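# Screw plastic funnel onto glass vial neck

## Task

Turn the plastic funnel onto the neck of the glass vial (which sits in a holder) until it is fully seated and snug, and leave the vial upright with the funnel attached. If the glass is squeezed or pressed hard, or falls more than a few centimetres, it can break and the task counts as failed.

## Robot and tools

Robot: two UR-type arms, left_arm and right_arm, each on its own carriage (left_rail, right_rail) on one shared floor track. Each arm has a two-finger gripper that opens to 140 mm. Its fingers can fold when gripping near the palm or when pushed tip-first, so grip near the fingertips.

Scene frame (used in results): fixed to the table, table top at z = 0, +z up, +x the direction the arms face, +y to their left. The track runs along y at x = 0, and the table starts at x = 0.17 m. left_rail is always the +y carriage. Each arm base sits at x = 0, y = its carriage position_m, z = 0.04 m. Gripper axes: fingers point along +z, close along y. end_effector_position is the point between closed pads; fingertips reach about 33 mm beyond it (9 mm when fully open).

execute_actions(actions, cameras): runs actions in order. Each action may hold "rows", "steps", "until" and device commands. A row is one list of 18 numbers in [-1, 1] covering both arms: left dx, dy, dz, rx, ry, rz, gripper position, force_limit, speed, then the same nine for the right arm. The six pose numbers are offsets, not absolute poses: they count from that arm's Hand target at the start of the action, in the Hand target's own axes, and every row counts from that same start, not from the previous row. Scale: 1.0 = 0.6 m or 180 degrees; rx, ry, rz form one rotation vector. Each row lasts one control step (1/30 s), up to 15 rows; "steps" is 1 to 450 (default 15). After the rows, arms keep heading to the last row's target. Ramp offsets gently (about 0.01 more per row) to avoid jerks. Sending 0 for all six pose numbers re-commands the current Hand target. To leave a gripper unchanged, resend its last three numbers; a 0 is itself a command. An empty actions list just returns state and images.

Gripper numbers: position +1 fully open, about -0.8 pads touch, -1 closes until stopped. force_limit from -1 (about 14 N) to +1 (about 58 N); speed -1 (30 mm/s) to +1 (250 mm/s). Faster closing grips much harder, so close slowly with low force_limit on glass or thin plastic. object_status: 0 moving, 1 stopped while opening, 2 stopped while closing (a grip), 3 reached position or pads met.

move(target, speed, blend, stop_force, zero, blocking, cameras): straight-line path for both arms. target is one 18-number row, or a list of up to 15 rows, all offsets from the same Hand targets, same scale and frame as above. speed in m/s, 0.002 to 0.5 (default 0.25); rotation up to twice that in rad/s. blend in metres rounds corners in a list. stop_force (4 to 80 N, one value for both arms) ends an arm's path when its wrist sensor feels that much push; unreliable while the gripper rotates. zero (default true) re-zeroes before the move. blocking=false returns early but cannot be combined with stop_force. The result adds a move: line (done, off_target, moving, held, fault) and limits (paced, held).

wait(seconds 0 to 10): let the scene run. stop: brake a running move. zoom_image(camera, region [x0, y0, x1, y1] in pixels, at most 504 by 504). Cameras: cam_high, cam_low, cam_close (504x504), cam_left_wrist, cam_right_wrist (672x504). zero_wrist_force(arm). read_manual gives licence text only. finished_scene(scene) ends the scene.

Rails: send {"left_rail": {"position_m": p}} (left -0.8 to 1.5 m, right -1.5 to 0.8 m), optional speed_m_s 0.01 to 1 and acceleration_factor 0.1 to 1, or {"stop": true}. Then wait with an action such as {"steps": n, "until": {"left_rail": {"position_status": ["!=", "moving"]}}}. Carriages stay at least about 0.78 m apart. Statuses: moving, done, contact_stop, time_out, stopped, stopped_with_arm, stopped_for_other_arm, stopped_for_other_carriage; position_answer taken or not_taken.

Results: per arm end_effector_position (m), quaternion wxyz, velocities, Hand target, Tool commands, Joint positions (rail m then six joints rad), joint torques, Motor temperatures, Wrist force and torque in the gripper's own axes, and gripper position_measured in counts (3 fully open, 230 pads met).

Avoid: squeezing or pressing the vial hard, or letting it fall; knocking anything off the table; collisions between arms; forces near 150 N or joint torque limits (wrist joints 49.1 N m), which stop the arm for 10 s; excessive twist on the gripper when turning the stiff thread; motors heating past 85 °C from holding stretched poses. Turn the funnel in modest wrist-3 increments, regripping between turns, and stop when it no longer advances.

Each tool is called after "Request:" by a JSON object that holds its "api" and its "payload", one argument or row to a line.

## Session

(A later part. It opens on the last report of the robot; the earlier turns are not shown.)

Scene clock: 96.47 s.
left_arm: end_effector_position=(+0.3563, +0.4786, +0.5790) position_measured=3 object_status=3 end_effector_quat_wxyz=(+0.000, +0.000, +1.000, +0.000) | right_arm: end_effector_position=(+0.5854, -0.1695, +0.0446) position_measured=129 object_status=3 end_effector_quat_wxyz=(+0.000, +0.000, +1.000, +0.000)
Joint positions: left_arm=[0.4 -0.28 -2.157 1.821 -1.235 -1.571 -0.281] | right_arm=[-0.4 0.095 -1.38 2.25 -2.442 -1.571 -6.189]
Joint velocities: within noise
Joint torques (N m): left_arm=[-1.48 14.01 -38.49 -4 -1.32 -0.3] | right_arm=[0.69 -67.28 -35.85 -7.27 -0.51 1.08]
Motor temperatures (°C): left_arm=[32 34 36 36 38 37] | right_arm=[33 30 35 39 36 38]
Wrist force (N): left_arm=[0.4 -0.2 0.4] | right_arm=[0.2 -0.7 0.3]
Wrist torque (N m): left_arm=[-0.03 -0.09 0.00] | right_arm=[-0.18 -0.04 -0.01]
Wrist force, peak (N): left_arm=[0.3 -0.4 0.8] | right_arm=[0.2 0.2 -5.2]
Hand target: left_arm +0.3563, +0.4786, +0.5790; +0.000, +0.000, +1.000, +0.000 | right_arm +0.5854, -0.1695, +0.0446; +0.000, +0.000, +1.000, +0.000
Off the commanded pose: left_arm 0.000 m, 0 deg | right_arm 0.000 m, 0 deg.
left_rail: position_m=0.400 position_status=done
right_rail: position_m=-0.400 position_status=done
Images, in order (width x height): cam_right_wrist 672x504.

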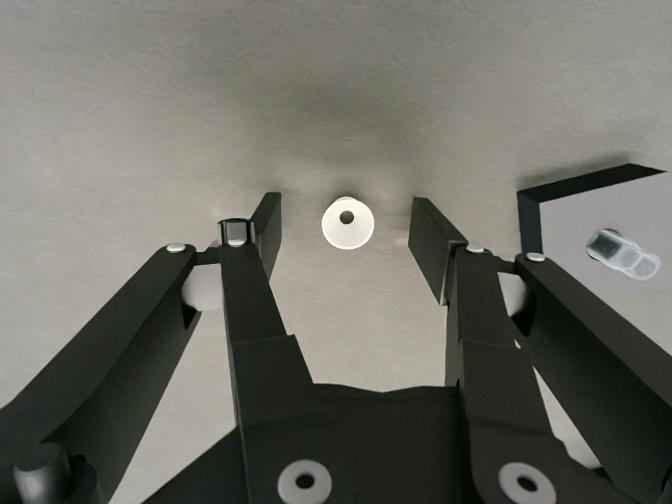

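Request:
{"api": "move", "payload": {
  "target": [
    [0,0,0,0,0,0,1,1,1,0,0,0,0,0,0.5,0,-0.6,-1],
    [0,0,0,0,0,0,1,1,1,0,0,0,0,0,1,0,-0.6,-1]
  ],
  "speed": 0.4,
  "cameras": ["cam_right_wrist"]
}}

Request:
{"api": "zoom_image", "payload": {
  "camera": "cam_right_wrist",
  "region": [280, 160, 410, 290]
}}

Scene clock: 102.60 s.
left_arm: end_effector_position=(+0.3563, +0.4786, +0.5790) position_measured=3 object_status=3 end_effector_quat_wxyz=(+0.000, +0.000, +1.000, +0.000) | right_arm: end_effector_position=(+0.5854, -0.1695, +0.0446) position_measured=129 object_status=3 end_effector_quat_wxyz=(+0.000, +1.000, +0.000, +0.000)
Joint positions: left_arm=[0.4 -0.28 -2.157 1.821 -1.235 -1.571 -0.281] | right_arm=[-0.4 0.095 -1.38 2.251 -2.442 -1.571 -3.047]
Joint velocities: within noise
Joint torques (N m): left_arm=[-0.73 15.16 -39.52 -4.05 -0.93 -0.35] | right_arm=[6.92 -42.12 -38.25 -2.04 -3.12 2.73]
Motor temperatures (°C): left_arm=[32 34 36 36 38 37] | right_arm=[33 30 35 39 36 38]
Wrist force (N): left_arm=[0.0 0.0 0.2] | right_arm=[-0.8 0.3 0.7]
Wrist torque (N m): left_arm=[-0.01 0.01 0.00] | right_arm=[0.02 0.17 -0.02]
Wrist force, peak (N): left_arm=[0.5 -0.2 0.8] | right_arm=[-0.8 0.3 0.7]
Hand target: left_arm +0.3563, +0.4786, +0.5790; +0.000, +0.000, +1.000, +0.000 | right_arm +0.5854, -0.1695, +0.0446; +0.000, +1.000, +0.000, +0.000
Off the commanded pose: left_arm 0.000 m, 0 deg | right_arm 0.000 m, 0 deg.
left_rail: position_m=0.400 position_status=done
right_rail: position_m=-0.400 position_status=done
move: done
Images, in order (width x height): cam_right_wrist 672x504.

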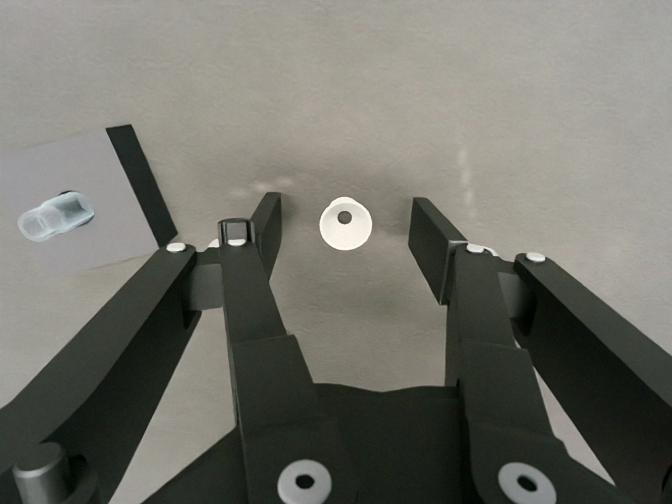

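Scaled by 3.877 from the camera's 672x504 image, which has a finer 960x720 frame.

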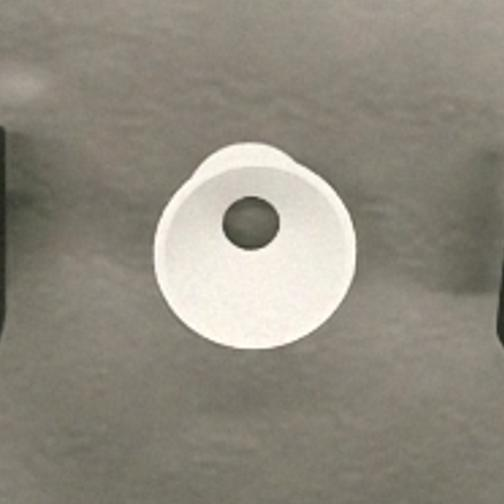

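Request:
{"api": "zoom_image", "payload": {
  "camera": "cam_right_wrist",
  "region": [310, 190, 380, 260]
}}

Request:
{"api": "move", "payload": {
  "target": [
    [0,0,0,0,0,0,1,1,1,0,0,0,0,0,-0.5,0,-0.6,-1],
    [0,0,0,0,0,0,1,1,1,0,0,0,0,0,-0.99,0,-0.6,-1]
  ],
  "speed": 0.4,
  "cameras": ["cam_right_wrist"]
}}

Request:
{"api": "zoom_image", "payload": {
  "camera": "cam_right_wrist",
  "region": [310, 190, 380, 260]
}}

Scaled by 7.200 from the camera's 672x504 image, which has a finer 960x720 frame.

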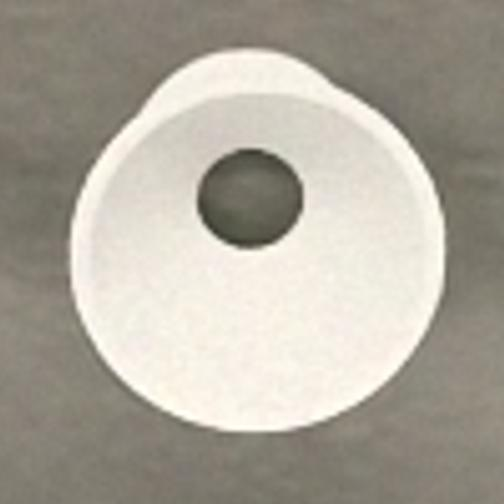

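Scene clock: 112.23 s.
left_arm: end_effector_position=(+0.3563, +0.4786, +0.5790) position_measured=3 object_status=3 end_effector_quat_wxyz=(+0.000, +0.000, +1.000, +0.000) | right_arm: end_effector_position=(+0.5854, -0.1695, +0.0446) position_measured=129 object_status=3 end_effector_quat_wxyz=(+0.000, +0.016, +1.000, +0.000)
Joint positions: left_arm=[0.4 -0.28 -2.157 1.821 -1.235 -1.571 -0.281] | right_arm=[-0.4 0.095 -1.38 2.25 -2.442 -1.571 -6.157]
Joint velocities: within noise
Joint torques (N m): left_arm=[-1.46 14.37 -39.39 -4.06 -1.28 -0.47] | right_arm=[-13.32 -71.2 -26.19 -1.62 3.65 -2.72]
Motor temperatures (°C): left_arm=[32 34 36 36 38 37] | right_arm=[33 30 35 39 36 38]
Wrist force (N): left_arm=[0.1 -0.4 0.3] | right_arm=[-0.2 -0.1 0.2]
Wrist torque (N m): left_arm=[-0.08 -0.03 0.01] | right_arm=[-0.07 0.05 -0.01]
Wrist force, peak (N): left_arm=[0.3 -0.4 0.7] | right_arm=[-1.0 -0.3 0.6]
Hand target: left_arm +0.3563, +0.4786, +0.5790; +0.000, +0.000, +1.000, +0.000 | right_arm +0.5854, -0.1695, +0.0446; +0.000, +0.016, +1.000, +0.000
Off the commanded pose: left_arm 0.000 m, 0 deg | right_arm 0.000 m, 0 deg.
left_rail: position_m=0.400 position_status=done
right_rail: position_m=-0.400 position_status=done
move: done
Images, in order (width x height): cam_right_wrist 672x504.

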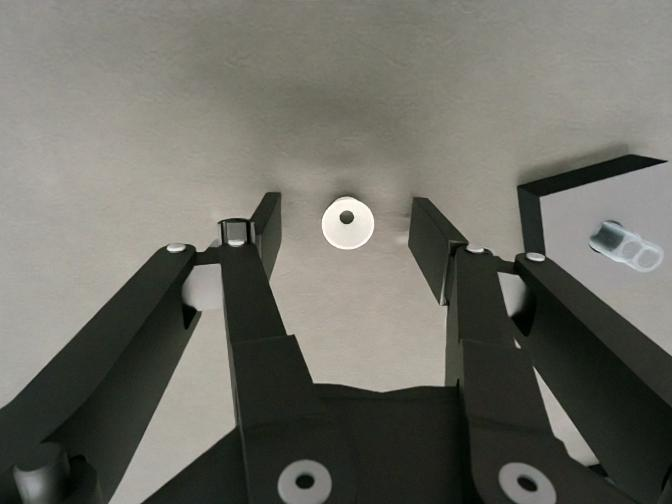

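Scaled by 7.200 from the camera's 672x504 image, which has a finer 960x720 frame.

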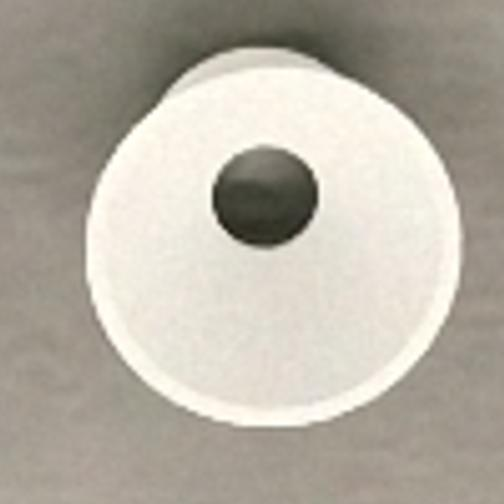

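Request:
{"api": "move", "payload": {
  "target": [
    [0,0,0,0,0,0,1,1,1,0,0,-0.2,0,0,-0.01,0,-0.6,-1],
    [0,0,0,0,0,0,1,1,1,0.0028,0.217,-0.2,0,0,-0.01,0,-0.6,-1]
  ],
  "cameras": ["cam_right_wrist"]
}}

Request:
{"api": "zoom_image", "payload": {
  "camera": "cam_right_wrist",
  "region": [300, 150, 380, 230]
}}

Request:
{"api": "move", "payload": {
  "target": [
    [0,0,0,0,0,0,1,1,1,0,0,0,0,0,0.5,0,-0.6,-1],
    [0,0,0,0,0,0,1,1,1,0,0,0,0,0,1,0,-0.6,-1]
  ],
  "speed": 0.4,
  "cameras": ["cam_right_wrist"]
}}

Request:
{"api": "zoom_image", "payload": {
  "camera": "cam_right_wrist",
  "region": [300, 150, 380, 230]
}}

Scene clock: 115.43 s.
left_arm: end_effector_position=(+0.3563, +0.4786, +0.5790) position_measured=3 object_status=3 end_effector_quat_wxyz=(+0.000, +0.000, +1.000, +0.000) | right_arm: end_effector_position=(+0.5877, -0.0394, +0.1646) position_measured=129 object_status=3 end_effector_quat_wxyz=(+0.000, +0.000, +1.000, +0.000)
Joint positions: left_arm=[0.4 -0.28 -2.157 1.821 -1.235 -1.571 -0.28] | right_arm=[-0.4 0.295 -1.446 2.048 -2.173 -1.571 -5.988]
Joint velocities: within noise
Joint torques (N m): left_arm=[-1.7 12.01 -38.69 -4.26 -0.93 -0.51] | right_arm=[4.05 -46.02 -48.14 -1.85 -3.07 3.14]
Motor temperatures (°C): left_arm=[32 34 36 36 38 37] | right_arm=[33 30 35 39 36 38]
Wrist force (N): left_arm=[0.0 -0.1 0.4] | right_arm=[-0.2 0.0 0.7]
Wrist torque (N m): left_arm=[-0.02 -0.01 0.00] | right_arm=[-0.05 0.05 0.01]
Wrist force, peak (N): left_arm=[0.4 -0.5 0.6] | right_arm=[-0.2 -0.2 3.2]
Hand target: left_arm +0.3563, +0.4786, +0.5790; +0.000, +0.000, +1.000, +0.000 | right_arm +0.5878, -0.0393, +0.1646; +0.000, +0.000, +1.000, +0.000
Off the commanded pose: left_arm 0.000 m, 0 deg | right_arm 0.000 m, 0 deg.
left_rail: position_m=0.400 position_status=done
right_rail: position_m=-0.400 position_status=done
move: done
Images, in order (width x height): cam_right_wrist 672x504.

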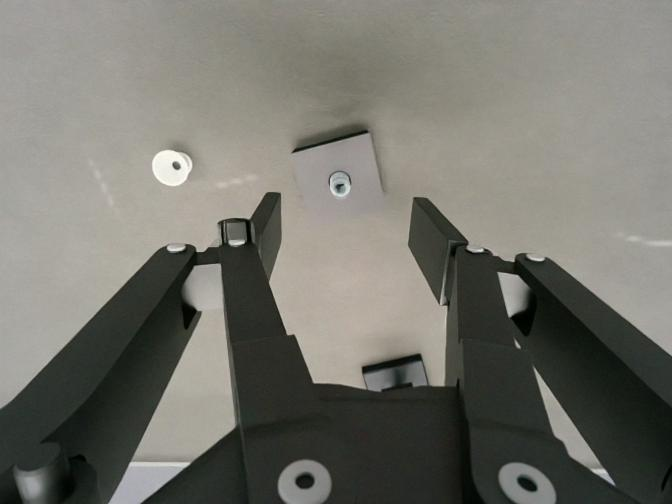

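Scaled by 6.300 from the camera's 672x504 image, which has a finer 960x720 frame.

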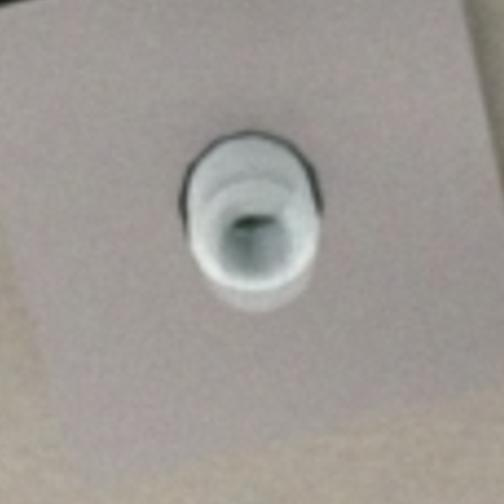

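Scene clock: 120.70 s.
left_arm: end_effector_position=(+0.3563, +0.4786, +0.5790) position_measured=3 object_status=3 end_effector_quat_wxyz=(+0.000, +0.000, +1.000, +0.000) | right_arm: end_effector_position=(+0.5878, -0.0393, +0.1646) position_measured=129 object_status=3 end_effector_quat_wxyz=(+0.000, +1.000, +0.000, +0.000)
Joint positions: left_arm=[0.4 -0.28 -2.157 1.821 -1.235 -1.571 -0.28] | right_arm=[-0.4 0.295 -1.446 2.048 -2.173 -1.571 -2.847]
Joint velocities: within noise
Joint torques (N m): left_arm=[-1.86 14.86 -38.74 -4.13 -1.3 -0.2] | right_arm=[7.6 -45.03 -46.8 -1.92 -2.97 2.89]
Motor temperatures (°C): left_arm=[32 34 36 36 38 37] | right_arm=[33 30 35 39 36 38]
Wrist force (N): left_arm=[0.1 0.0 0.6] | right_arm=[-0.5 -0.4 1.0]
Wrist torque (N m): left_arm=[0.01 -0.02 0.00] | right_arm=[-0.13 0.13 0.02]
Wrist force, peak (N): left_arm=[0.4 -0.2 0.8] | right_arm=[-0.2 -0.6 1.2]
Hand target: left_arm +0.3563, +0.4786, +0.5790; +0.000, +0.000, +1.000, +0.000 | right_arm +0.5878, -0.0393, +0.1646; +0.000, +1.000, +0.000, +0.000
Off the commanded pose: left_arm 0.000 m, 0 deg | right_arm 0.000 m, 0 deg.
left_rail: position_m=0.400 position_status=done
right_rail: position_m=-0.400 position_status=done
move: done
Images, in order (width x height): cam_right_wrist 672x504.

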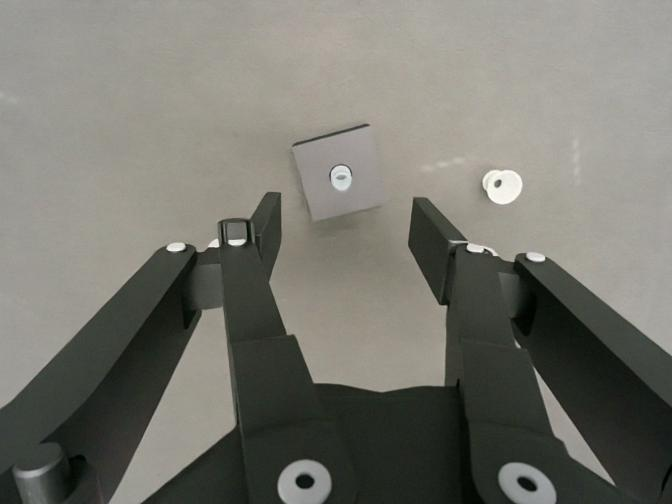

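Scaled by 6.300 from the camera's 672x504 image, which has a finer 960x720 frame.

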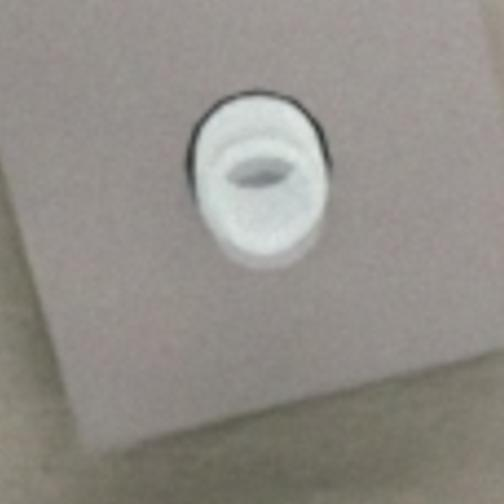

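Request:
{"api": "move", "payload": {
  "target": [
    [0,0,0,0,0,0,1,1,1,-0.0043,0.1,0,0,0,-0.5,0,-0.6,-1],
    [0,0,0,0,0,0,1,1,1,-0.0043,0.2162,0,0,0,-1,0,-0.6,-1],
    [0,0,0,0,0,0,1,1,1,-0.0043,0.2162,0.2,0,0,-1,0,-0.6,-1]
  ],
  "speed": [0.4,0.4,0.08],
  "cameras": ["cam_right_wrist"]
}}

Request:
{"api": "execute_actions", "payload": {
  "actions": [
    {"rows":[[0,0,0,0,0,0,1,1,1,0,0,0,0,0,0,-1,0,-1]],"steps":120}
  ],
  "cameras": ["cam_right_wrist"]
}}

Request:
{"api": "zoom_image", "payload": {
  "camera": "cam_right_wrist",
  "region": [310, 190, 380, 260]
}}

Scene clock: 128.77 s.
left_arm: end_effector_position=(+0.3563, +0.4786, +0.5790) position_measured=3 object_status=3 end_effector_quat_wxyz=(+0.000, +0.000, +1.000, +0.000) | right_arm: end_effector_position=(+0.5852, -0.1690, +0.0447) position_measured=129 object_status=3 end_effector_quat_wxyz=(+0.000, +0.000, +1.000, +0.000)
Joint positions: left_arm=[0.4 -0.28 -2.157 1.821 -1.235 -1.571 -0.28] | right_arm=[-0.4 0.095 -1.38 2.25 -2.442 -1.571 -6.188]
Joint velocities: within noise
Joint torques (N m): left_arm=[-1.03 16 -40.11 -4.01 -1.59 -0.37] | right_arm=[0.34 -45.68 -24.99 -7.85 3.6 -0.91]
Motor temperatures (°C): left_arm=[32 34 36 36 38 37] | right_arm=[33 30 35 39 36 38]
Wrist force (N): left_arm=[-0.1 -0.3 0.3] | right_arm=[0.2 -0.3 0.4]
Wrist torque (N m): left_arm=[-0.06 0.04 0.00] | right_arm=[-0.11 -0.05 -0.01]
Wrist force, peak (N): left_arm=[0.1 -0.6 0.8] | right_arm=[-0.3 -0.7 1.4]
Hand target: left_arm +0.3563, +0.4786, +0.5790; +0.000, +0.000, +1.000, +0.000 | right_arm +0.5852, -0.1690, +0.0446; +0.000, +0.000, +1.000, +0.000
Off the commanded pose: left_arm 0.000 m, 0 deg | right_arm 0.000 m, 0 deg.
left_rail: position_m=0.400 position_status=done
right_rail: position_m=-0.400 position_status=done
move: done
Images, in order (width x height): cam_right_wrist 672x504.

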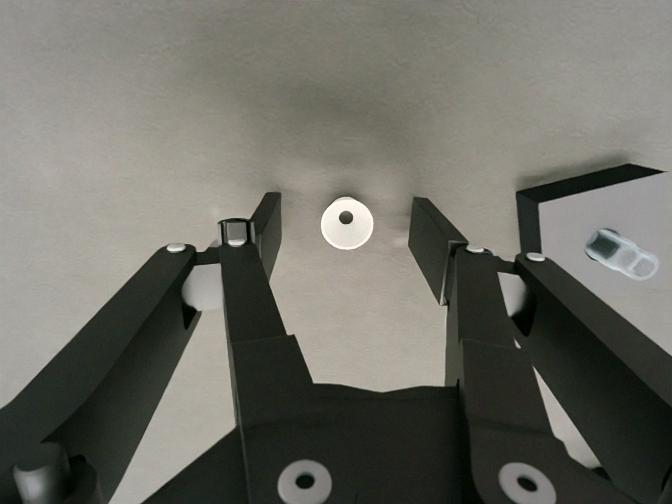

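Scene clock: 132.97 s.
left_arm: end_effector_position=(+0.3563, +0.4786, +0.5790) position_measured=3 object_status=3 end_effector_quat_wxyz=(+0.000, +0.000, +1.000, +0.000) | right_arm: end_effector_position=(+0.5852, -0.1690, +0.0446) position_measured=197 object_status=2 end_effector_quat_wxyz=(+0.000, +0.000, +1.000, +0.000)
Joint positions: left_arm=[0.4 -0.28 -2.157 1.821 -1.235 -1.571 -0.28] | right_arm=[-0.4 0.095 -1.38 2.25 -2.442 -1.571 -6.188]
Joint velocities: within noise
Joint torques (N m): left_arm=[-2.83 14.58 -39.68 -4.13 -1.65 -0.38] | right_arm=[3.66 -43.28 -31.15 -4.75 2.26 2.49]
Motor temperatures (°C): left_arm=[32 34 36 36 38 37] | right_arm=[33 30 35 39 36 38]
Wrist force (N): left_arm=[0.4 -0.2 0.3] | right_arm=[0.5 -0.3 -9.6]
Wrist torque (N m): left_arm=[-0.04 -0.09 0.01] | right_arm=[-0.10 0.14 -0.01]
Wrist force, peak (N): left_arm=[-0.3 -0.4 0.6] | right_arm=[1.0 -0.9 -10.5]
Hand target: left_arm +0.3563, +0.4786, +0.5790; +0.000, +0.000, +1.000, +0.000 | right_arm +0.5852, -0.1690, +0.0446; +0.000, +0.000, +1.000, +0.000
Off the commanded pose: left_arm 0.000 m, 0 deg | right_arm 0.000 m, 0 deg.
left_rail: position_m=0.400 position_status=done
right_rail: position_m=-0.400 position_status=done
Images, in order (width x height): cam_right_wrist 672x504.

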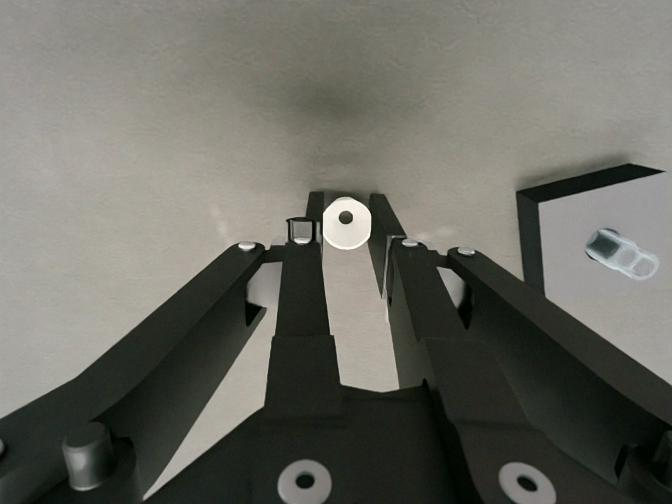

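Scaled by 7.200 from the camera's 672x504 image, which has a finer 960x720 frame.

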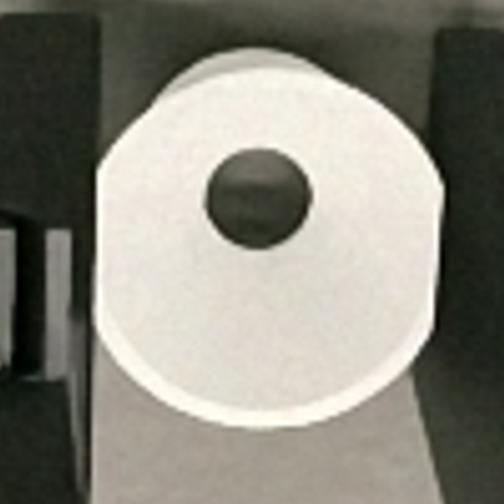

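Request:
{"api": "move", "payload": {
  "target": [
    [0,0,0,0,0,0,1,1,1,0,0,-0.13,0,0,0,-1,0,-1],
    [0,0,0,0,0,0,1,1,1,-0.008,0.2155,-0.13,0,0,0,-1,0,-1],
    [0,0,0,0,0,0,1,1,1,-0.008,0.2155,-0.1023,0,0,0,-1,0,-1]
  ],
  "speed": 0.12,
  "cameras": ["cam_close","cam_low"]
}}

Request:
{"api": "zoom_image", "payload": {
  "camera": "cam_close",
  "region": [160, 40, 400, 280]
}}

Request:
{"api": "zoom_image", "payload": {
  "camera": "cam_low",
  "region": [170, 240, 230, 300]
}}

Scene clock: 136.20 s.
left_arm: end_effector_position=(+0.3563, +0.4786, +0.5790) position_measured=3 object_status=3 end_effector_quat_wxyz=(+0.000, +0.000, +1.000, +0.000) | right_arm: end_effector_position=(+0.5900, -0.0397, +0.1061) position_measured=197 object_status=2 end_effector_quat_wxyz=(+0.000, +0.000, +1.000, +0.000)
Joint positions: left_arm=[0.4 -0.28 -2.157 1.821 -1.235 -1.571 -0.281] | right_arm=[-0.4 0.294 -1.377 2.093 -2.288 -1.571 -5.99]
Joint velocities: within noise
Joint torques (N m): left_arm=[-0.65 14 -39.78 -3.84 -1.47 -0.34] | right_arm=[9.06 -50.97 -30.04 -7.96 -2.96 2.95]
Motor temperatures (°C): left_arm=[32 34 36 36 38 37] | right_arm=[33 30 35 39 36 38]
Wrist force (N): left_arm=[0.2 0.0 0.4] | right_arm=[-0.6 0.3 0.7]
Wrist torque (N m): left_arm=[0.00 -0.05 0.00] | right_arm=[0.05 0.14 0.01]
Wrist force, peak (N): left_arm=[0.5 0.2 0.5] | right_arm=[1.0 -0.6 -10.3]
Hand target: left_arm +0.3563, +0.4786, +0.5790; +0.000, +0.000, +1.000, +0.000 | right_arm +0.5900, -0.0397, +0.1060; +0.000, +0.000, +1.000, +0.000
Off the commanded pose: left_arm 0.000 m, 0 deg | right_arm 0.000 m, 0 deg.
left_rail: position_m=0.400 position_status=done
right_rail: position_m=-0.400 position_status=done
move: done
Images, in order (width x height): cam_low 504x504, cam_close 504x504.

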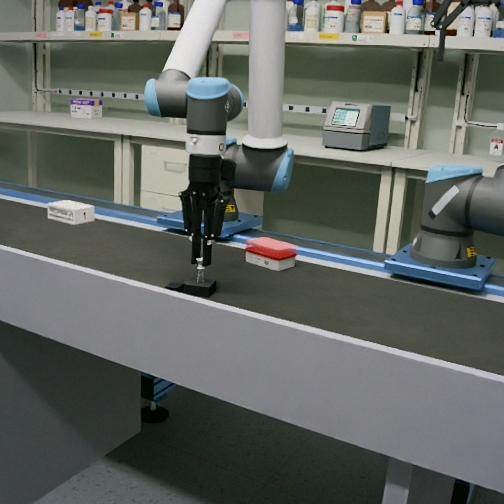

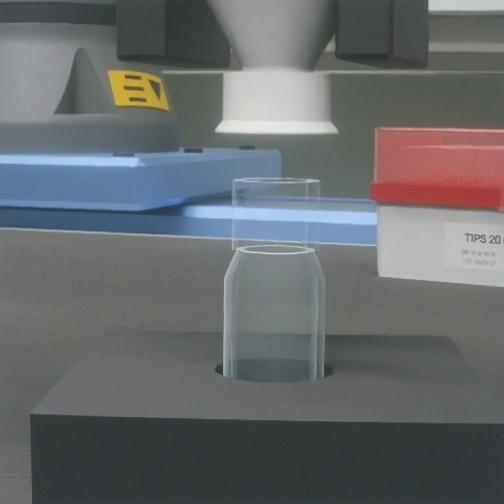

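Scaled by 2.100 from the camera's 504x504 image, which has a finer 720x720 frame.

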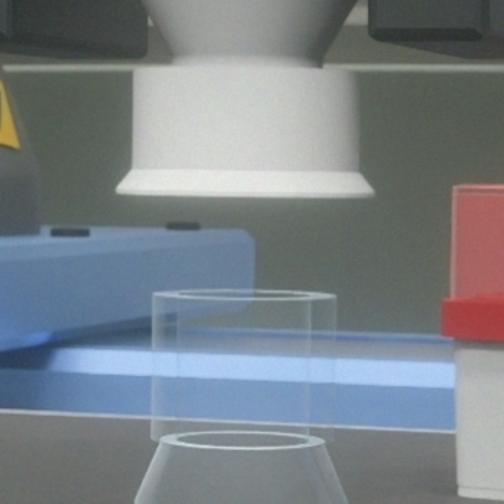

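Scaled by 8.400 from the camera's 504x504 image, which has a finer 720x720 frame.

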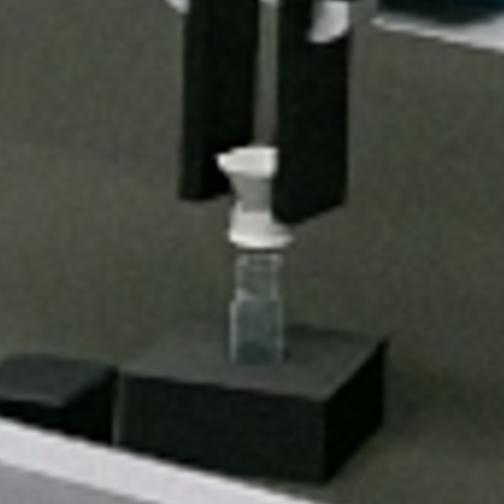

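Request:
{"api": "move", "payload": {
  "target": [0,0,0,0,0,0,1,1,1,0,0,0.03,0,0,0,-1,0,-1],
  "speed": 0.004,
  "stop_force": 4,
  "cameras": ["cam_close"]
}}

Request:
{"api": "zoom_image", "payload": {
  "camera": "cam_close",
  "region": [160, 40, 400, 280]
}}

Scene clock: 141.03 s.
left_arm: end_effector_position=(+0.3563, +0.4786, +0.5790) position_measured=3 object_status=3 end_effector_quat_wxyz=(+0.000, +0.000, +1.000, +0.000) | right_arm: end_effector_position=(+0.5900, -0.0397, +0.0942) position_measured=197 object_status=2 end_effector_quat_wxyz=(+0.000, +0.000, +1.000, +0.000)
Joint positions: left_arm=[0.4 -0.28 -2.157 1.821 -1.235 -1.571 -0.28] | right_arm=[-0.4 0.294 -1.362 2.102 -2.311 -1.571 -5.99]
Joint velocities: within noise
Joint torques (N m): left_arm=[-1.76 13.63 -39.73 -4.28 -1.76 -0.08] | right_arm=[5.58 -74 -39 -1.48 -2.49 2.75]
Motor temperatures (°C): left_arm=[32 34 36 36 38 37] | right_arm=[33 30 35 39 36 38]
Wrist force (N): left_arm=[0.5 0.0 -0.1] | right_arm=[-0.2 -0.3 -4.8]
Wrist torque (N m): left_arm=[0.01 -0.12 0.00] | right_arm=[0.11 -0.01 0.01]
Wrist force, peak (N): left_arm=[0.9 0.2 0.4] | right_arm=[-0.2 -0.1 -6.0]
Hand target: left_arm +0.3563, +0.4786, +0.5790; +0.000, +0.000, +1.000, +0.000 | right_arm +0.5900, -0.0397, +0.0942; +0.000, +0.000, +1.000, +0.000 (not the last commanded pose)
Off the commanded pose: left_arm 0.000 m, 0 deg | right_arm 0.006 m, 0 deg.
left_rail: position_m=0.400 position_status=done
right_rail: position_m=-0.400 position_status=done
move: contact (right_arm)
Images, in order (width x height): cam_close 504x504.

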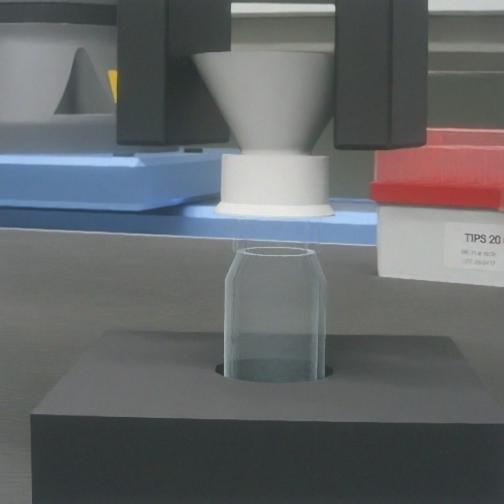

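Scaled by 2.100 from the camera's 504x504 image, which has a finer 720x720 frame.

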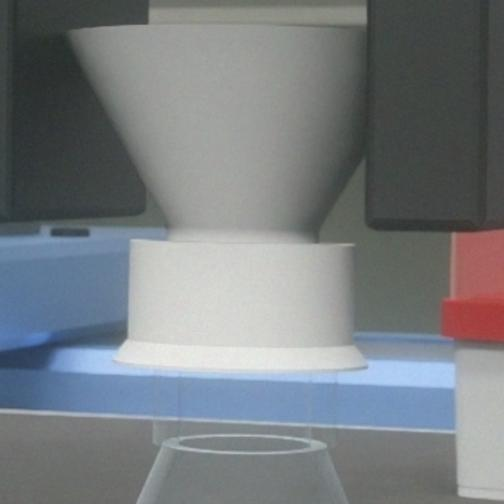

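Request:
{"api": "move", "payload": {
  "target": [0,0,0,0,0,0,1,1,1,0,0,0.0008,0,0,0.5,-1,0,-1],
  "speed": 0.25,
  "cameras": ["cam_close"]
}}

Request:
{"api": "move", "payload": {
  "target": [0,0,0,0,0,0,1,1,1,0,0,0.0008,0,0,0.5,-1,0,-1],
  "speed": 0.25,
  "cameras": ["cam_close","cam_right_wrist"]
}}

Scene clock: 145.47 s.
left_arm: end_effector_position=(+0.3563, +0.4786, +0.5790) position_measured=3 object_status=3 end_effector_quat_wxyz=(+0.000, +0.000, +1.000, +0.000) | right_arm: end_effector_position=(+0.5901, -0.0397, +0.0937) position_measured=197 object_status=2 end_effector_quat_wxyz=(+0.000, +0.707, +0.707, +0.000)
Joint positions: left_arm=[0.4 -0.28 -2.157 1.821 -1.235 -1.571 -0.28] | right_arm=[-0.4 0.294 -1.361 2.102 -2.312 -1.571 -4.419]
Joint velocities: within noise
Joint torques (N m): left_arm=[-3.11 14.58 -39.79 -4.07 -1.72 -0.12] | right_arm=[6.37 -43.65 -38.45 -2.8 -2.83 2.93]
Motor temperatures (°C): left_arm=[32 34 36 36 38 37] | right_arm=[33 30 35 39 36 38]
Wrist force (N): left_arm=[0.0 0.0 0.6] | right_arm=[-0.2 0.1 -8.0]
Wrist torque (N m): left_arm=[0.00 0.01 0.00] | right_arm=[0.04 -0.03 0.01]
Wrist force, peak (N): left_arm=[0.1 -0.5 0.8] | right_arm=[-0.4 -0.3 -9.5]
Hand target: left_arm +0.3563, +0.4786, +0.5790; +0.000, +0.000, +1.000, +0.000 | right_arm +0.5900, -0.0397, +0.0937; +0.000, +0.707, +0.707, +0.000
Off the commanded pose: left_arm 0.000 m, 0 deg | right_arm 0.000 m, 0 deg.
left_rail: position_m=0.400 position_status=done
right_rail: position_m=-0.400 position_status=done
move: done
Images, in order (width x height): cam_close 504x504.

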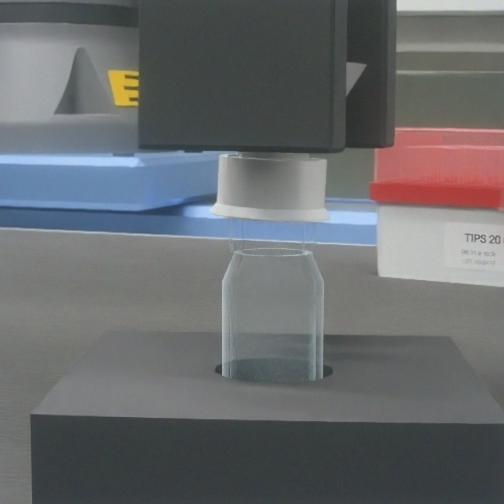

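Scene clock: 149.20 s.
left_arm: end_effector_position=(+0.3563, +0.4786, +0.5790) position_measured=3 object_status=3 end_effector_quat_wxyz=(+0.000, +0.000, +1.000, +0.000) | right_arm: end_effector_position=(+0.5901, -0.0397, +0.0933) position_measured=197 object_status=2 end_effector_quat_wxyz=(+0.000, +1.000, +0.000, +0.000)
Joint positions: left_arm=[0.4 -0.28 -2.157 1.821 -1.235 -1.571 -0.281] | right_arm=[-0.4 0.294 -1.361 2.103 -2.313 -1.571 -2.848]
Joint velocities: within noise
Joint torques (N m): left_arm=[-1.93 16.16 -40.01 -3.77 -1.62 -0.24] | right_arm=[7.16 -42.75 -38.23 -2.74 -3.15 3.05]
Motor temperatures (°C): left_arm=[32 34 36 36 38 37] | right_arm=[33 30 35 39 36 38]
Wrist force (N): left_arm=[-0.1 -0.2 0.2] | right_arm=[-0.4 -0.1 -8.7]
Wrist torque (N m): left_arm=[-0.04 0.02 0.00] | right_arm=[-0.02 0.06 -0.02]
Wrist force, peak (N): left_arm=[-0.1 -0.2 0.9] | right_arm=[-0.1 0.7 -9.8]
Hand target: left_arm +0.3563, +0.4786, +0.5790; +0.000, +0.000, +1.000, +0.000 | right_arm +0.5900, -0.0397, +0.0933; +0.000, +1.000, +0.000, +0.000
Off the commanded pose: left_arm 0.000 m, 0 deg | right_arm 0.000 m, 0 deg.
left_rail: position_m=0.400 position_status=done
right_rail: position_m=-0.400 position_status=done
move: done
Images, in order (width x height): cam_close 504x504, cam_right_wrist 672x504.

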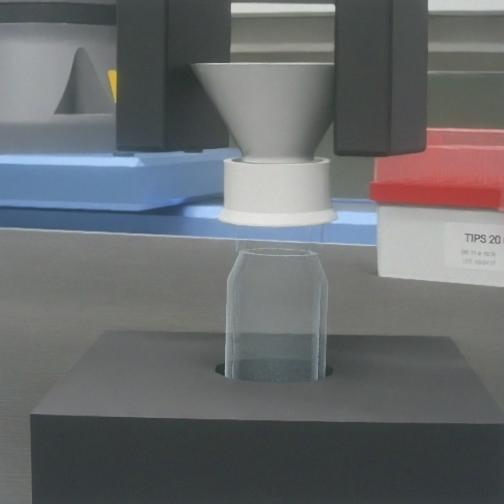

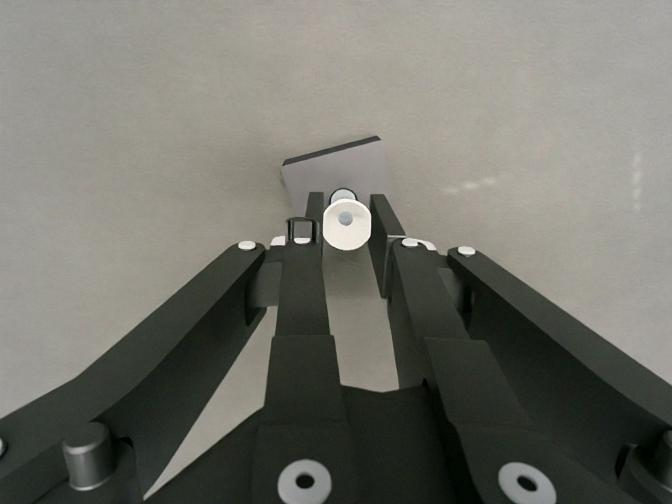

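Request:
{"api": "move", "payload": {
  "target": [
    [0,0,0,0,0,0,1,1,1,0,0,0.0008,0,0,0.5,-1,0,-1],
    [0,0,0,0,0,0,1,1,1,0,0,0.0016,0,0,0.99,-1,0,-1]
  ],
  "speed": 0.3,
  "cameras": ["cam_close"]
}}

Request:
{"api": "move", "payload": {
  "target": [
    [0,0,0,0,0,0,1,1,1,0,0,0.0008,0,0,0.5,-1,0,-1],
    [0,0,0,0,0,0,1,1,1,0,0,0.0016,0,0,0.99,-1,0,-1]
  ],
  "speed": 0.3,
  "cameras": ["cam_close"]
}}

Scene clock: 156.27 s.
left_arm: end_effector_position=(+0.3563, +0.4786, +0.5790) position_measured=3 object_status=3 end_effector_quat_wxyz=(+0.000, +0.000, +1.000, +0.000) | right_arm: end_effector_position=(+0.5901, -0.0397, +0.0923) position_measured=197 object_status=2 end_effector_quat_wxyz=(+0.000, -0.016, +1.000, +0.000)
Joint positions: left_arm=[0.4 -0.28 -2.157 1.821 -1.235 -1.571 -0.28] | right_arm=[-0.4 0.294 -1.36 2.103 -2.315 -1.571 0.262]
Joint velocities: within noise
Joint torques (N m): left_arm=[-3.27 15.06 -40.45 -4.24 -1.62 -0.16] | right_arm=[8.57 -38.56 -36 -0.2 -3.33 2.84]
Motor temperatures (°C): left_arm=[32 34 36 36 38 37] | right_arm=[33 30 35 39 36 38]
Wrist force (N): left_arm=[0.2 0.0 0.1] | right_arm=[0.1 1.3 -12.7]
Wrist torque (N m): left_arm=[-0.01 -0.03 0.00] | right_arm=[0.02 0.00 -0.09]
Wrist force, peak (N): left_arm=[0.2 -0.9 0.3] | right_arm=[0.1 1.0 -14.1]
Hand target: left_arm +0.3563, +0.4786, +0.5790; +0.000, +0.000, +1.000, +0.000 | right_arm +0.5900, -0.0397, +0.0923; +0.000, -0.016, +1.000, +0.000
Off the commanded pose: left_arm 0.000 m, 0 deg | right_arm 0.000 m, 0 deg.
left_rail: position_m=0.400 position_status=done
right_rail: position_m=-0.400 position_status=done
move: done
Images, in order (width x height): cam_close 504x504.

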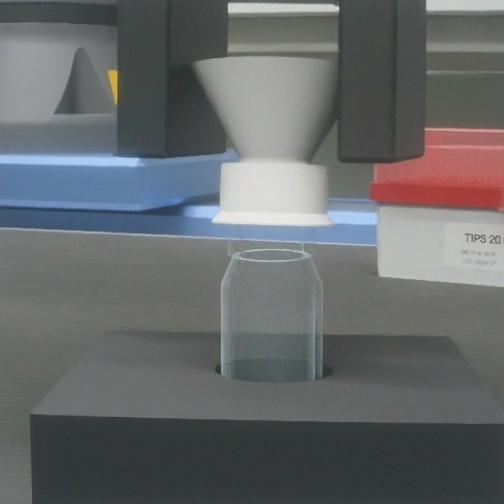

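Scene clock: 162.67 s.
left_arm: end_effector_position=(+0.3563, +0.4786, +0.5790) position_measured=3 object_status=3 end_effector_quat_wxyz=(+0.000, +0.000, +1.000, +0.000) | right_arm: end_effector_position=(+0.5901, -0.0397, +0.0913) position_measured=197 object_status=2 end_effector_quat_wxyz=(+0.000, +1.000, +0.031, +0.000)
Joint positions: left_arm=[0.4 -0.28 -2.157 1.821 -1.235 -1.571 -0.28] | right_arm=[-0.4 0.294 -1.358 2.104 -2.317 -1.571 3.372]
Joint velocities: within noise
Joint torques (N m): left_arm=[-0.78 14.56 -40.67 -4.65 -1.83 -0.23] | right_arm=[6.6 -35.38 -33.08 0.41 -3.37 3.18]
Motor temperatures (°C): left_arm=[32 34 36 36 38 37] | right_arm=[33 30 35 39 36 38]
Wrist force (N): left_arm=[0.0 0.2 0.4] | right_arm=[0.4 -0.9 -17.4]
Wrist torque (N m): left_arm=[0.04 0.01 0.01] | right_arm=[-0.08 -0.05 -0.12]
Wrist force, peak (N): left_arm=[0.5 -0.1 0.8] | right_arm=[0.5 -0.5 -18.9]
Hand target: left_arm +0.3563, +0.4786, +0.5790; +0.000, +0.000, +1.000, +0.000 | right_arm +0.5900, -0.0397, +0.0913; +0.000, +1.000, +0.031, +0.000
Off the commanded pose: left_arm 0.000 m, 0 deg | right_arm 0.000 m, 0 deg.
left_rail: position_m=0.400 position_status=done
right_rail: position_m=-0.400 position_status=done
move: done
Images, in order (width x height): cam_close 504x504.

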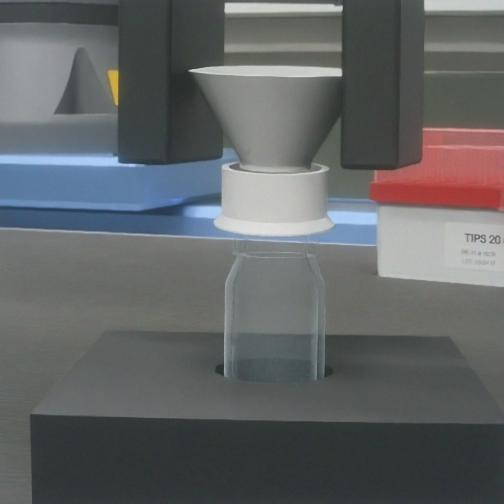

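Request:
{"api": "move", "payload": {
  "target": [0,0,0,0,0,0,1,1,1,0,0,0,0,0,0.45,-1,0,-1],
  "speed": 0.3,
  "cameras": ["cam_close"]
}}

Request:
{"api": "zoom_image", "payload": {
  "camera": "cam_close",
  "region": [160, 40, 400, 280]
}}

Request:
{"api": "move", "payload": {
  "target": [0,0,0,0,0,0,1,1,1,0,0,0.0008,0,0,0.4,-1,0,-1],
  "speed": 0.3,
  "cameras": ["cam_close","cam_right_wrist"]
}}

Request:
{"api": "zoom_image", "payload": {
  "camera": "cam_close",
  "region": [160, 40, 400, 280]
}}

Scene clock: 166.60 s.
left_arm: end_effector_position=(+0.3563, +0.4786, +0.5790) position_measured=3 object_status=3 end_effector_quat_wxyz=(+0.000, +0.000, +1.000, +0.000) | right_arm: end_effector_position=(+0.5901, -0.0397, +0.0914) position_measured=197 object_status=2 end_effector_quat_wxyz=(+0.000, +0.780, -0.625, +0.000)
Joint positions: left_arm=[0.4 -0.28 -2.157 1.821 -1.235 -1.571 -0.281] | right_arm=[-0.4 0.294 -1.358 2.104 -2.317 -1.571 4.786]
Joint velocities: within noise
Joint torques (N m): left_arm=[-4.06 14.38 -41.14 -4.88 -2.04 -0.47] | right_arm=[6.68 -37.52 -34.48 0.27 -2.86 3.17]
Motor temperatures (°C): left_arm=[32 34 36 36 38 37] | right_arm=[33 30 35 39 36 38]
Wrist force (N): left_arm=[0.3 0.0 0.4] | right_arm=[0.5 -0.4 -14.8]
Wrist torque (N m): left_arm=[-0.01 -0.07 0.00] | right_arm=[-0.04 -0.05 -0.11]
Wrist force, peak (N): left_arm=[0.3 0.0 0.8] | right_arm=[0.2 -0.3 -18.7]
Hand target: left_arm +0.3563, +0.4786, +0.5790; +0.000, +0.000, +1.000, +0.000 | right_arm +0.5900, -0.0397, +0.0913; +0.000, +0.780, -0.625, +0.000
Off the commanded pose: left_arm 0.000 m, 0 deg | right_arm 0.000 m, 0 deg.
left_rail: position_m=0.400 position_status=done
right_rail: position_m=-0.400 position_status=done
move: done
Images, in order (width x height): cam_close 504x504.

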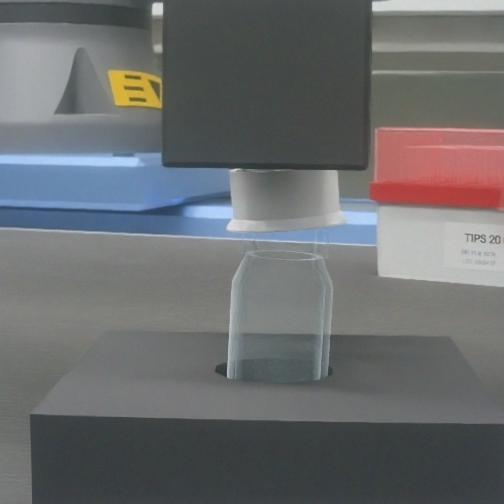

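Scaled by 2.100 from the camera's 504x504 image, which has a finer 720x720 frame.

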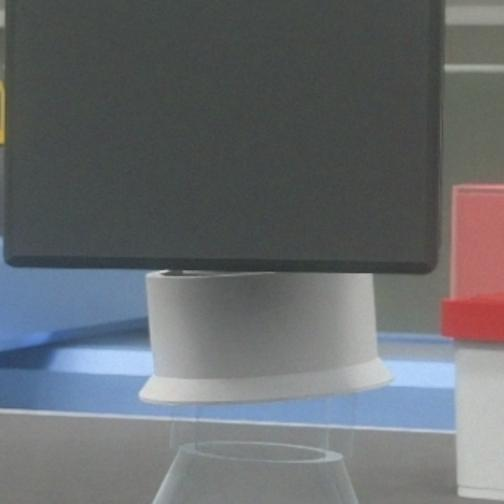

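Scene clock: 169.30 s.
left_arm: end_effector_position=(+0.3563, +0.4786, +0.5790) position_measured=3 object_status=3 end_effector_quat_wxyz=(+0.000, +0.000, +1.000, +0.000) | right_arm: end_effector_position=(+0.5901, -0.0397, +0.0909) position_measured=197 object_status=2 end_effector_quat_wxyz=(+0.000, -0.264, +0.965, +0.000)
Joint positions: left_arm=[0.4 -0.28 -2.157 1.821 -1.235 -1.571 -0.281] | right_arm=[-0.4 0.294 -1.358 2.104 -2.318 -1.571 6.043]
Joint velocities: within noise
Joint torques (N m): left_arm=[-0.89 15.17 -40.87 -4.49 -2.29 -0.18] | right_arm=[7.49 -35.58 -33.09 0.3 -2.94 3.49]
Motor temperatures (°C): left_arm=[32 34 36 36 38 37] | right_arm=[33 30 35 39 36 38]
Wrist force (N): left_arm=[0.2 -0.2 0.0] | right_arm=[0.2 0.1 -18.5]
Wrist torque (N m): left_arm=[-0.05 -0.04 0.00] | right_arm=[0.02 0.02 -0.12]
Wrist force, peak (N): left_arm=[0.7 -0.3 0.3] | right_arm=[0.0 -0.2 -19.6]
Hand target: left_arm +0.3563, +0.4786, +0.5790; +0.000, +0.000, +1.000, +0.000 | right_arm +0.5900, -0.0397, +0.0909; +0.000, -0.264, +0.965, +0.000
Off the commanded pose: left_arm 0.000 m, 0 deg | right_arm 0.000 m, 0 deg.
left_rail: position_m=0.400 position_status=done
right_rail: position_m=-0.400 position_status=done
move: done
Images, in order (width x height): cam_close 504x504, cam_right_wrist 672x504.

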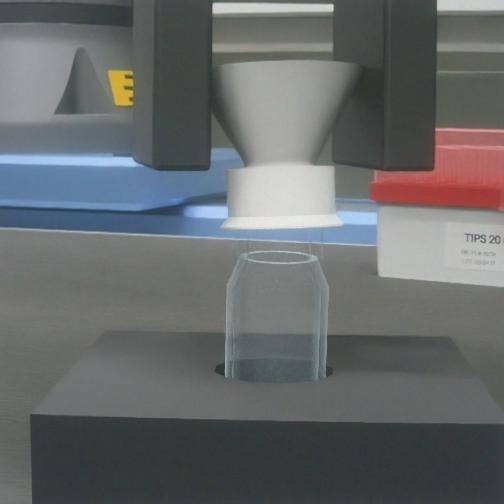

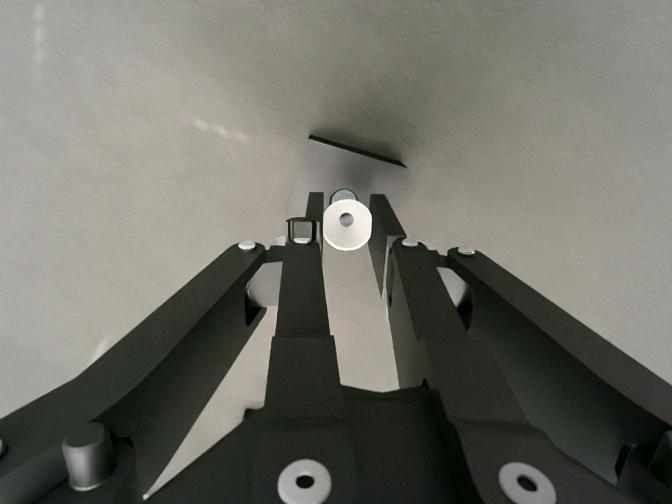

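Scaled by 2.100 from the camera's 504x504 image, which has a finer 720x720 frame.

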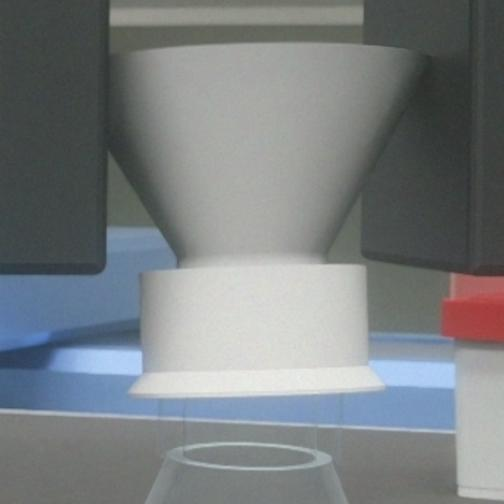

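Request:
{"api": "execute_actions", "payload": {
  "actions": [
    {"rows":[[0,0,0,0,0,0,1,1,1,0,0,0,0,0,0,0.2,0,-1]],"steps":110}
  ],
  "cameras": ["cam_close","cam_right_wrist"]
}}

Request:
{"api": "zoom_image", "payload": {
  "camera": "cam_close",
  "region": [160, 40, 400, 280]
}}

Request:
{"api": "zoom_image", "payload": {
  "camera": "cam_right_wrist",
  "region": [310, 180, 390, 260]
}}

Scene clock: 174.13 s.
left_arm: end_effector_position=(+0.3563, +0.4786, +0.5790) position_measured=3 object_status=3 end_effector_quat_wxyz=(+0.000, +0.000, +1.000, +0.000) | right_arm: end_effector_position=(+0.5900, -0.0397, +0.0909) position_measured=104 object_status=3 end_effector_quat_wxyz=(+0.000, -0.264, +0.965, +0.000)
Joint positions: left_arm=[0.4 -0.28 -2.157 1.821 -1.235 -1.571 -0.281] | right_arm=[-0.4 0.294 -1.358 2.104 -2.318 -1.571 6.043]
Joint velocities: within noise
Joint torques (N m): left_arm=[-2.32 16.33 -40.79 -4.52 -2.21 0.12] | right_arm=[7.26 -74.11 -30.08 -6.2 -2.83 0.97]
Motor temperatures (°C): left_arm=[32 34 36 36 38 37] | right_arm=[33 30 35 39 36 38]
Wrist force (N): left_arm=[0.2 -0.2 0.2] | right_arm=[0.3 0.1 0.3]
Wrist torque (N m): left_arm=[-0.05 -0.03 0.00] | right_arm=[-0.01 -0.06 0.01]
Wrist force, peak (N): left_arm=[-0.6 -0.1 0.7] | right_arm=[-0.1 -0.6 -18.5]
Hand target: left_arm +0.3563, +0.4786, +0.5790; +0.000, +0.000, +1.000, +0.000 | right_arm +0.5900, -0.0397, +0.0909; +0.000, -0.264, +0.965, +0.000
Off the commanded pose: left_arm 0.000 m, 0 deg | right_arm 0.000 m, 0 deg.
left_rail: position_m=0.400 position_status=done
right_rail: position_m=-0.400 position_status=done
Images, in order (width x height): cam_close 504x504, cam_right_wrist 672x504.

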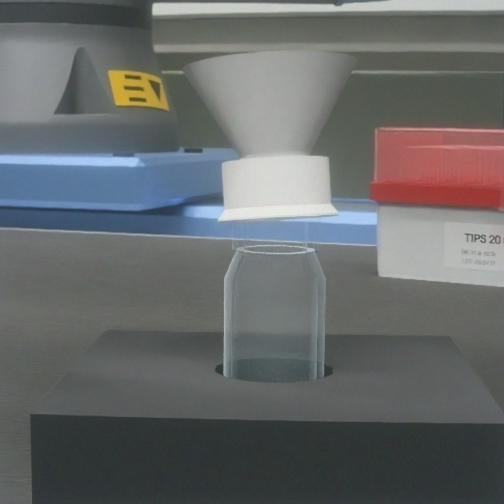

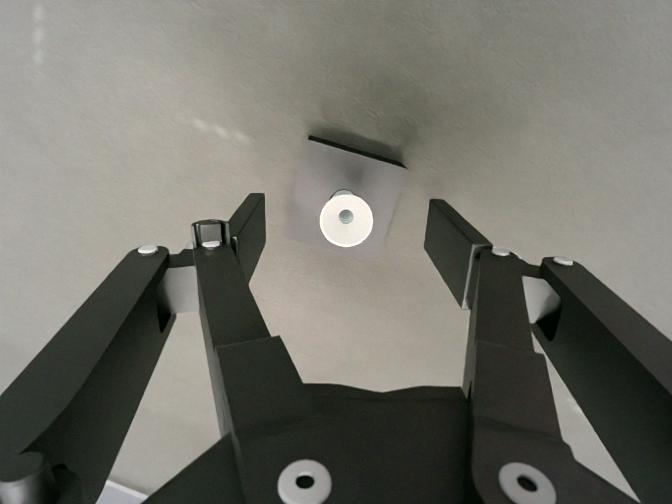

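Scaled by 2.100 from the camera's 504x504 image, which has a finer 720x720 frame.

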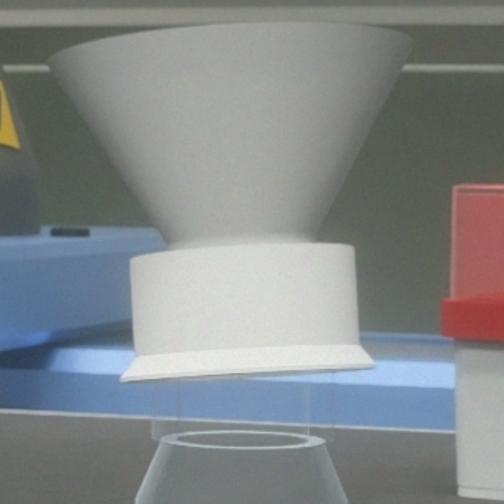

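Scaled by 6.300 from the camera's 672x504 image, which has a finer 960x720 frame.

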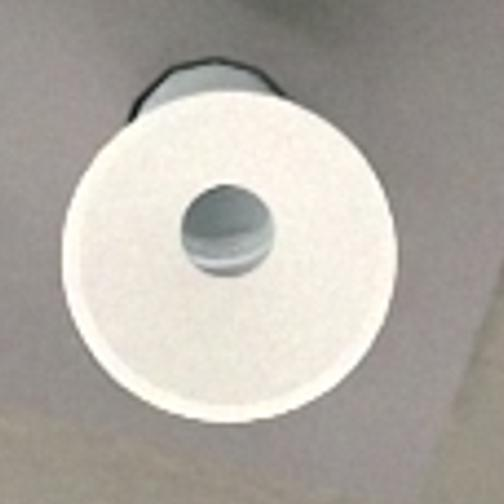

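Request:
{"api": "zoom_image", "payload": {
  "camera": "cam_close",
  "region": [200, 200, 350, 400]
}}

Scaled by 2.520 from the camera's 504x504 image, which has a finer 720x720 frame.

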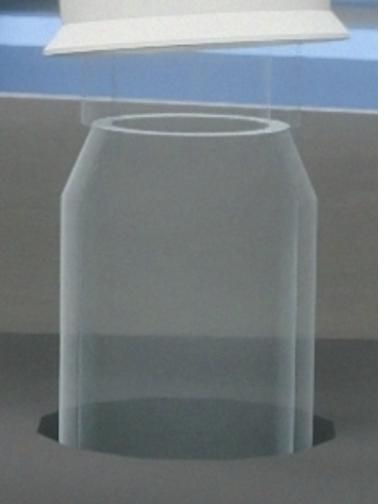

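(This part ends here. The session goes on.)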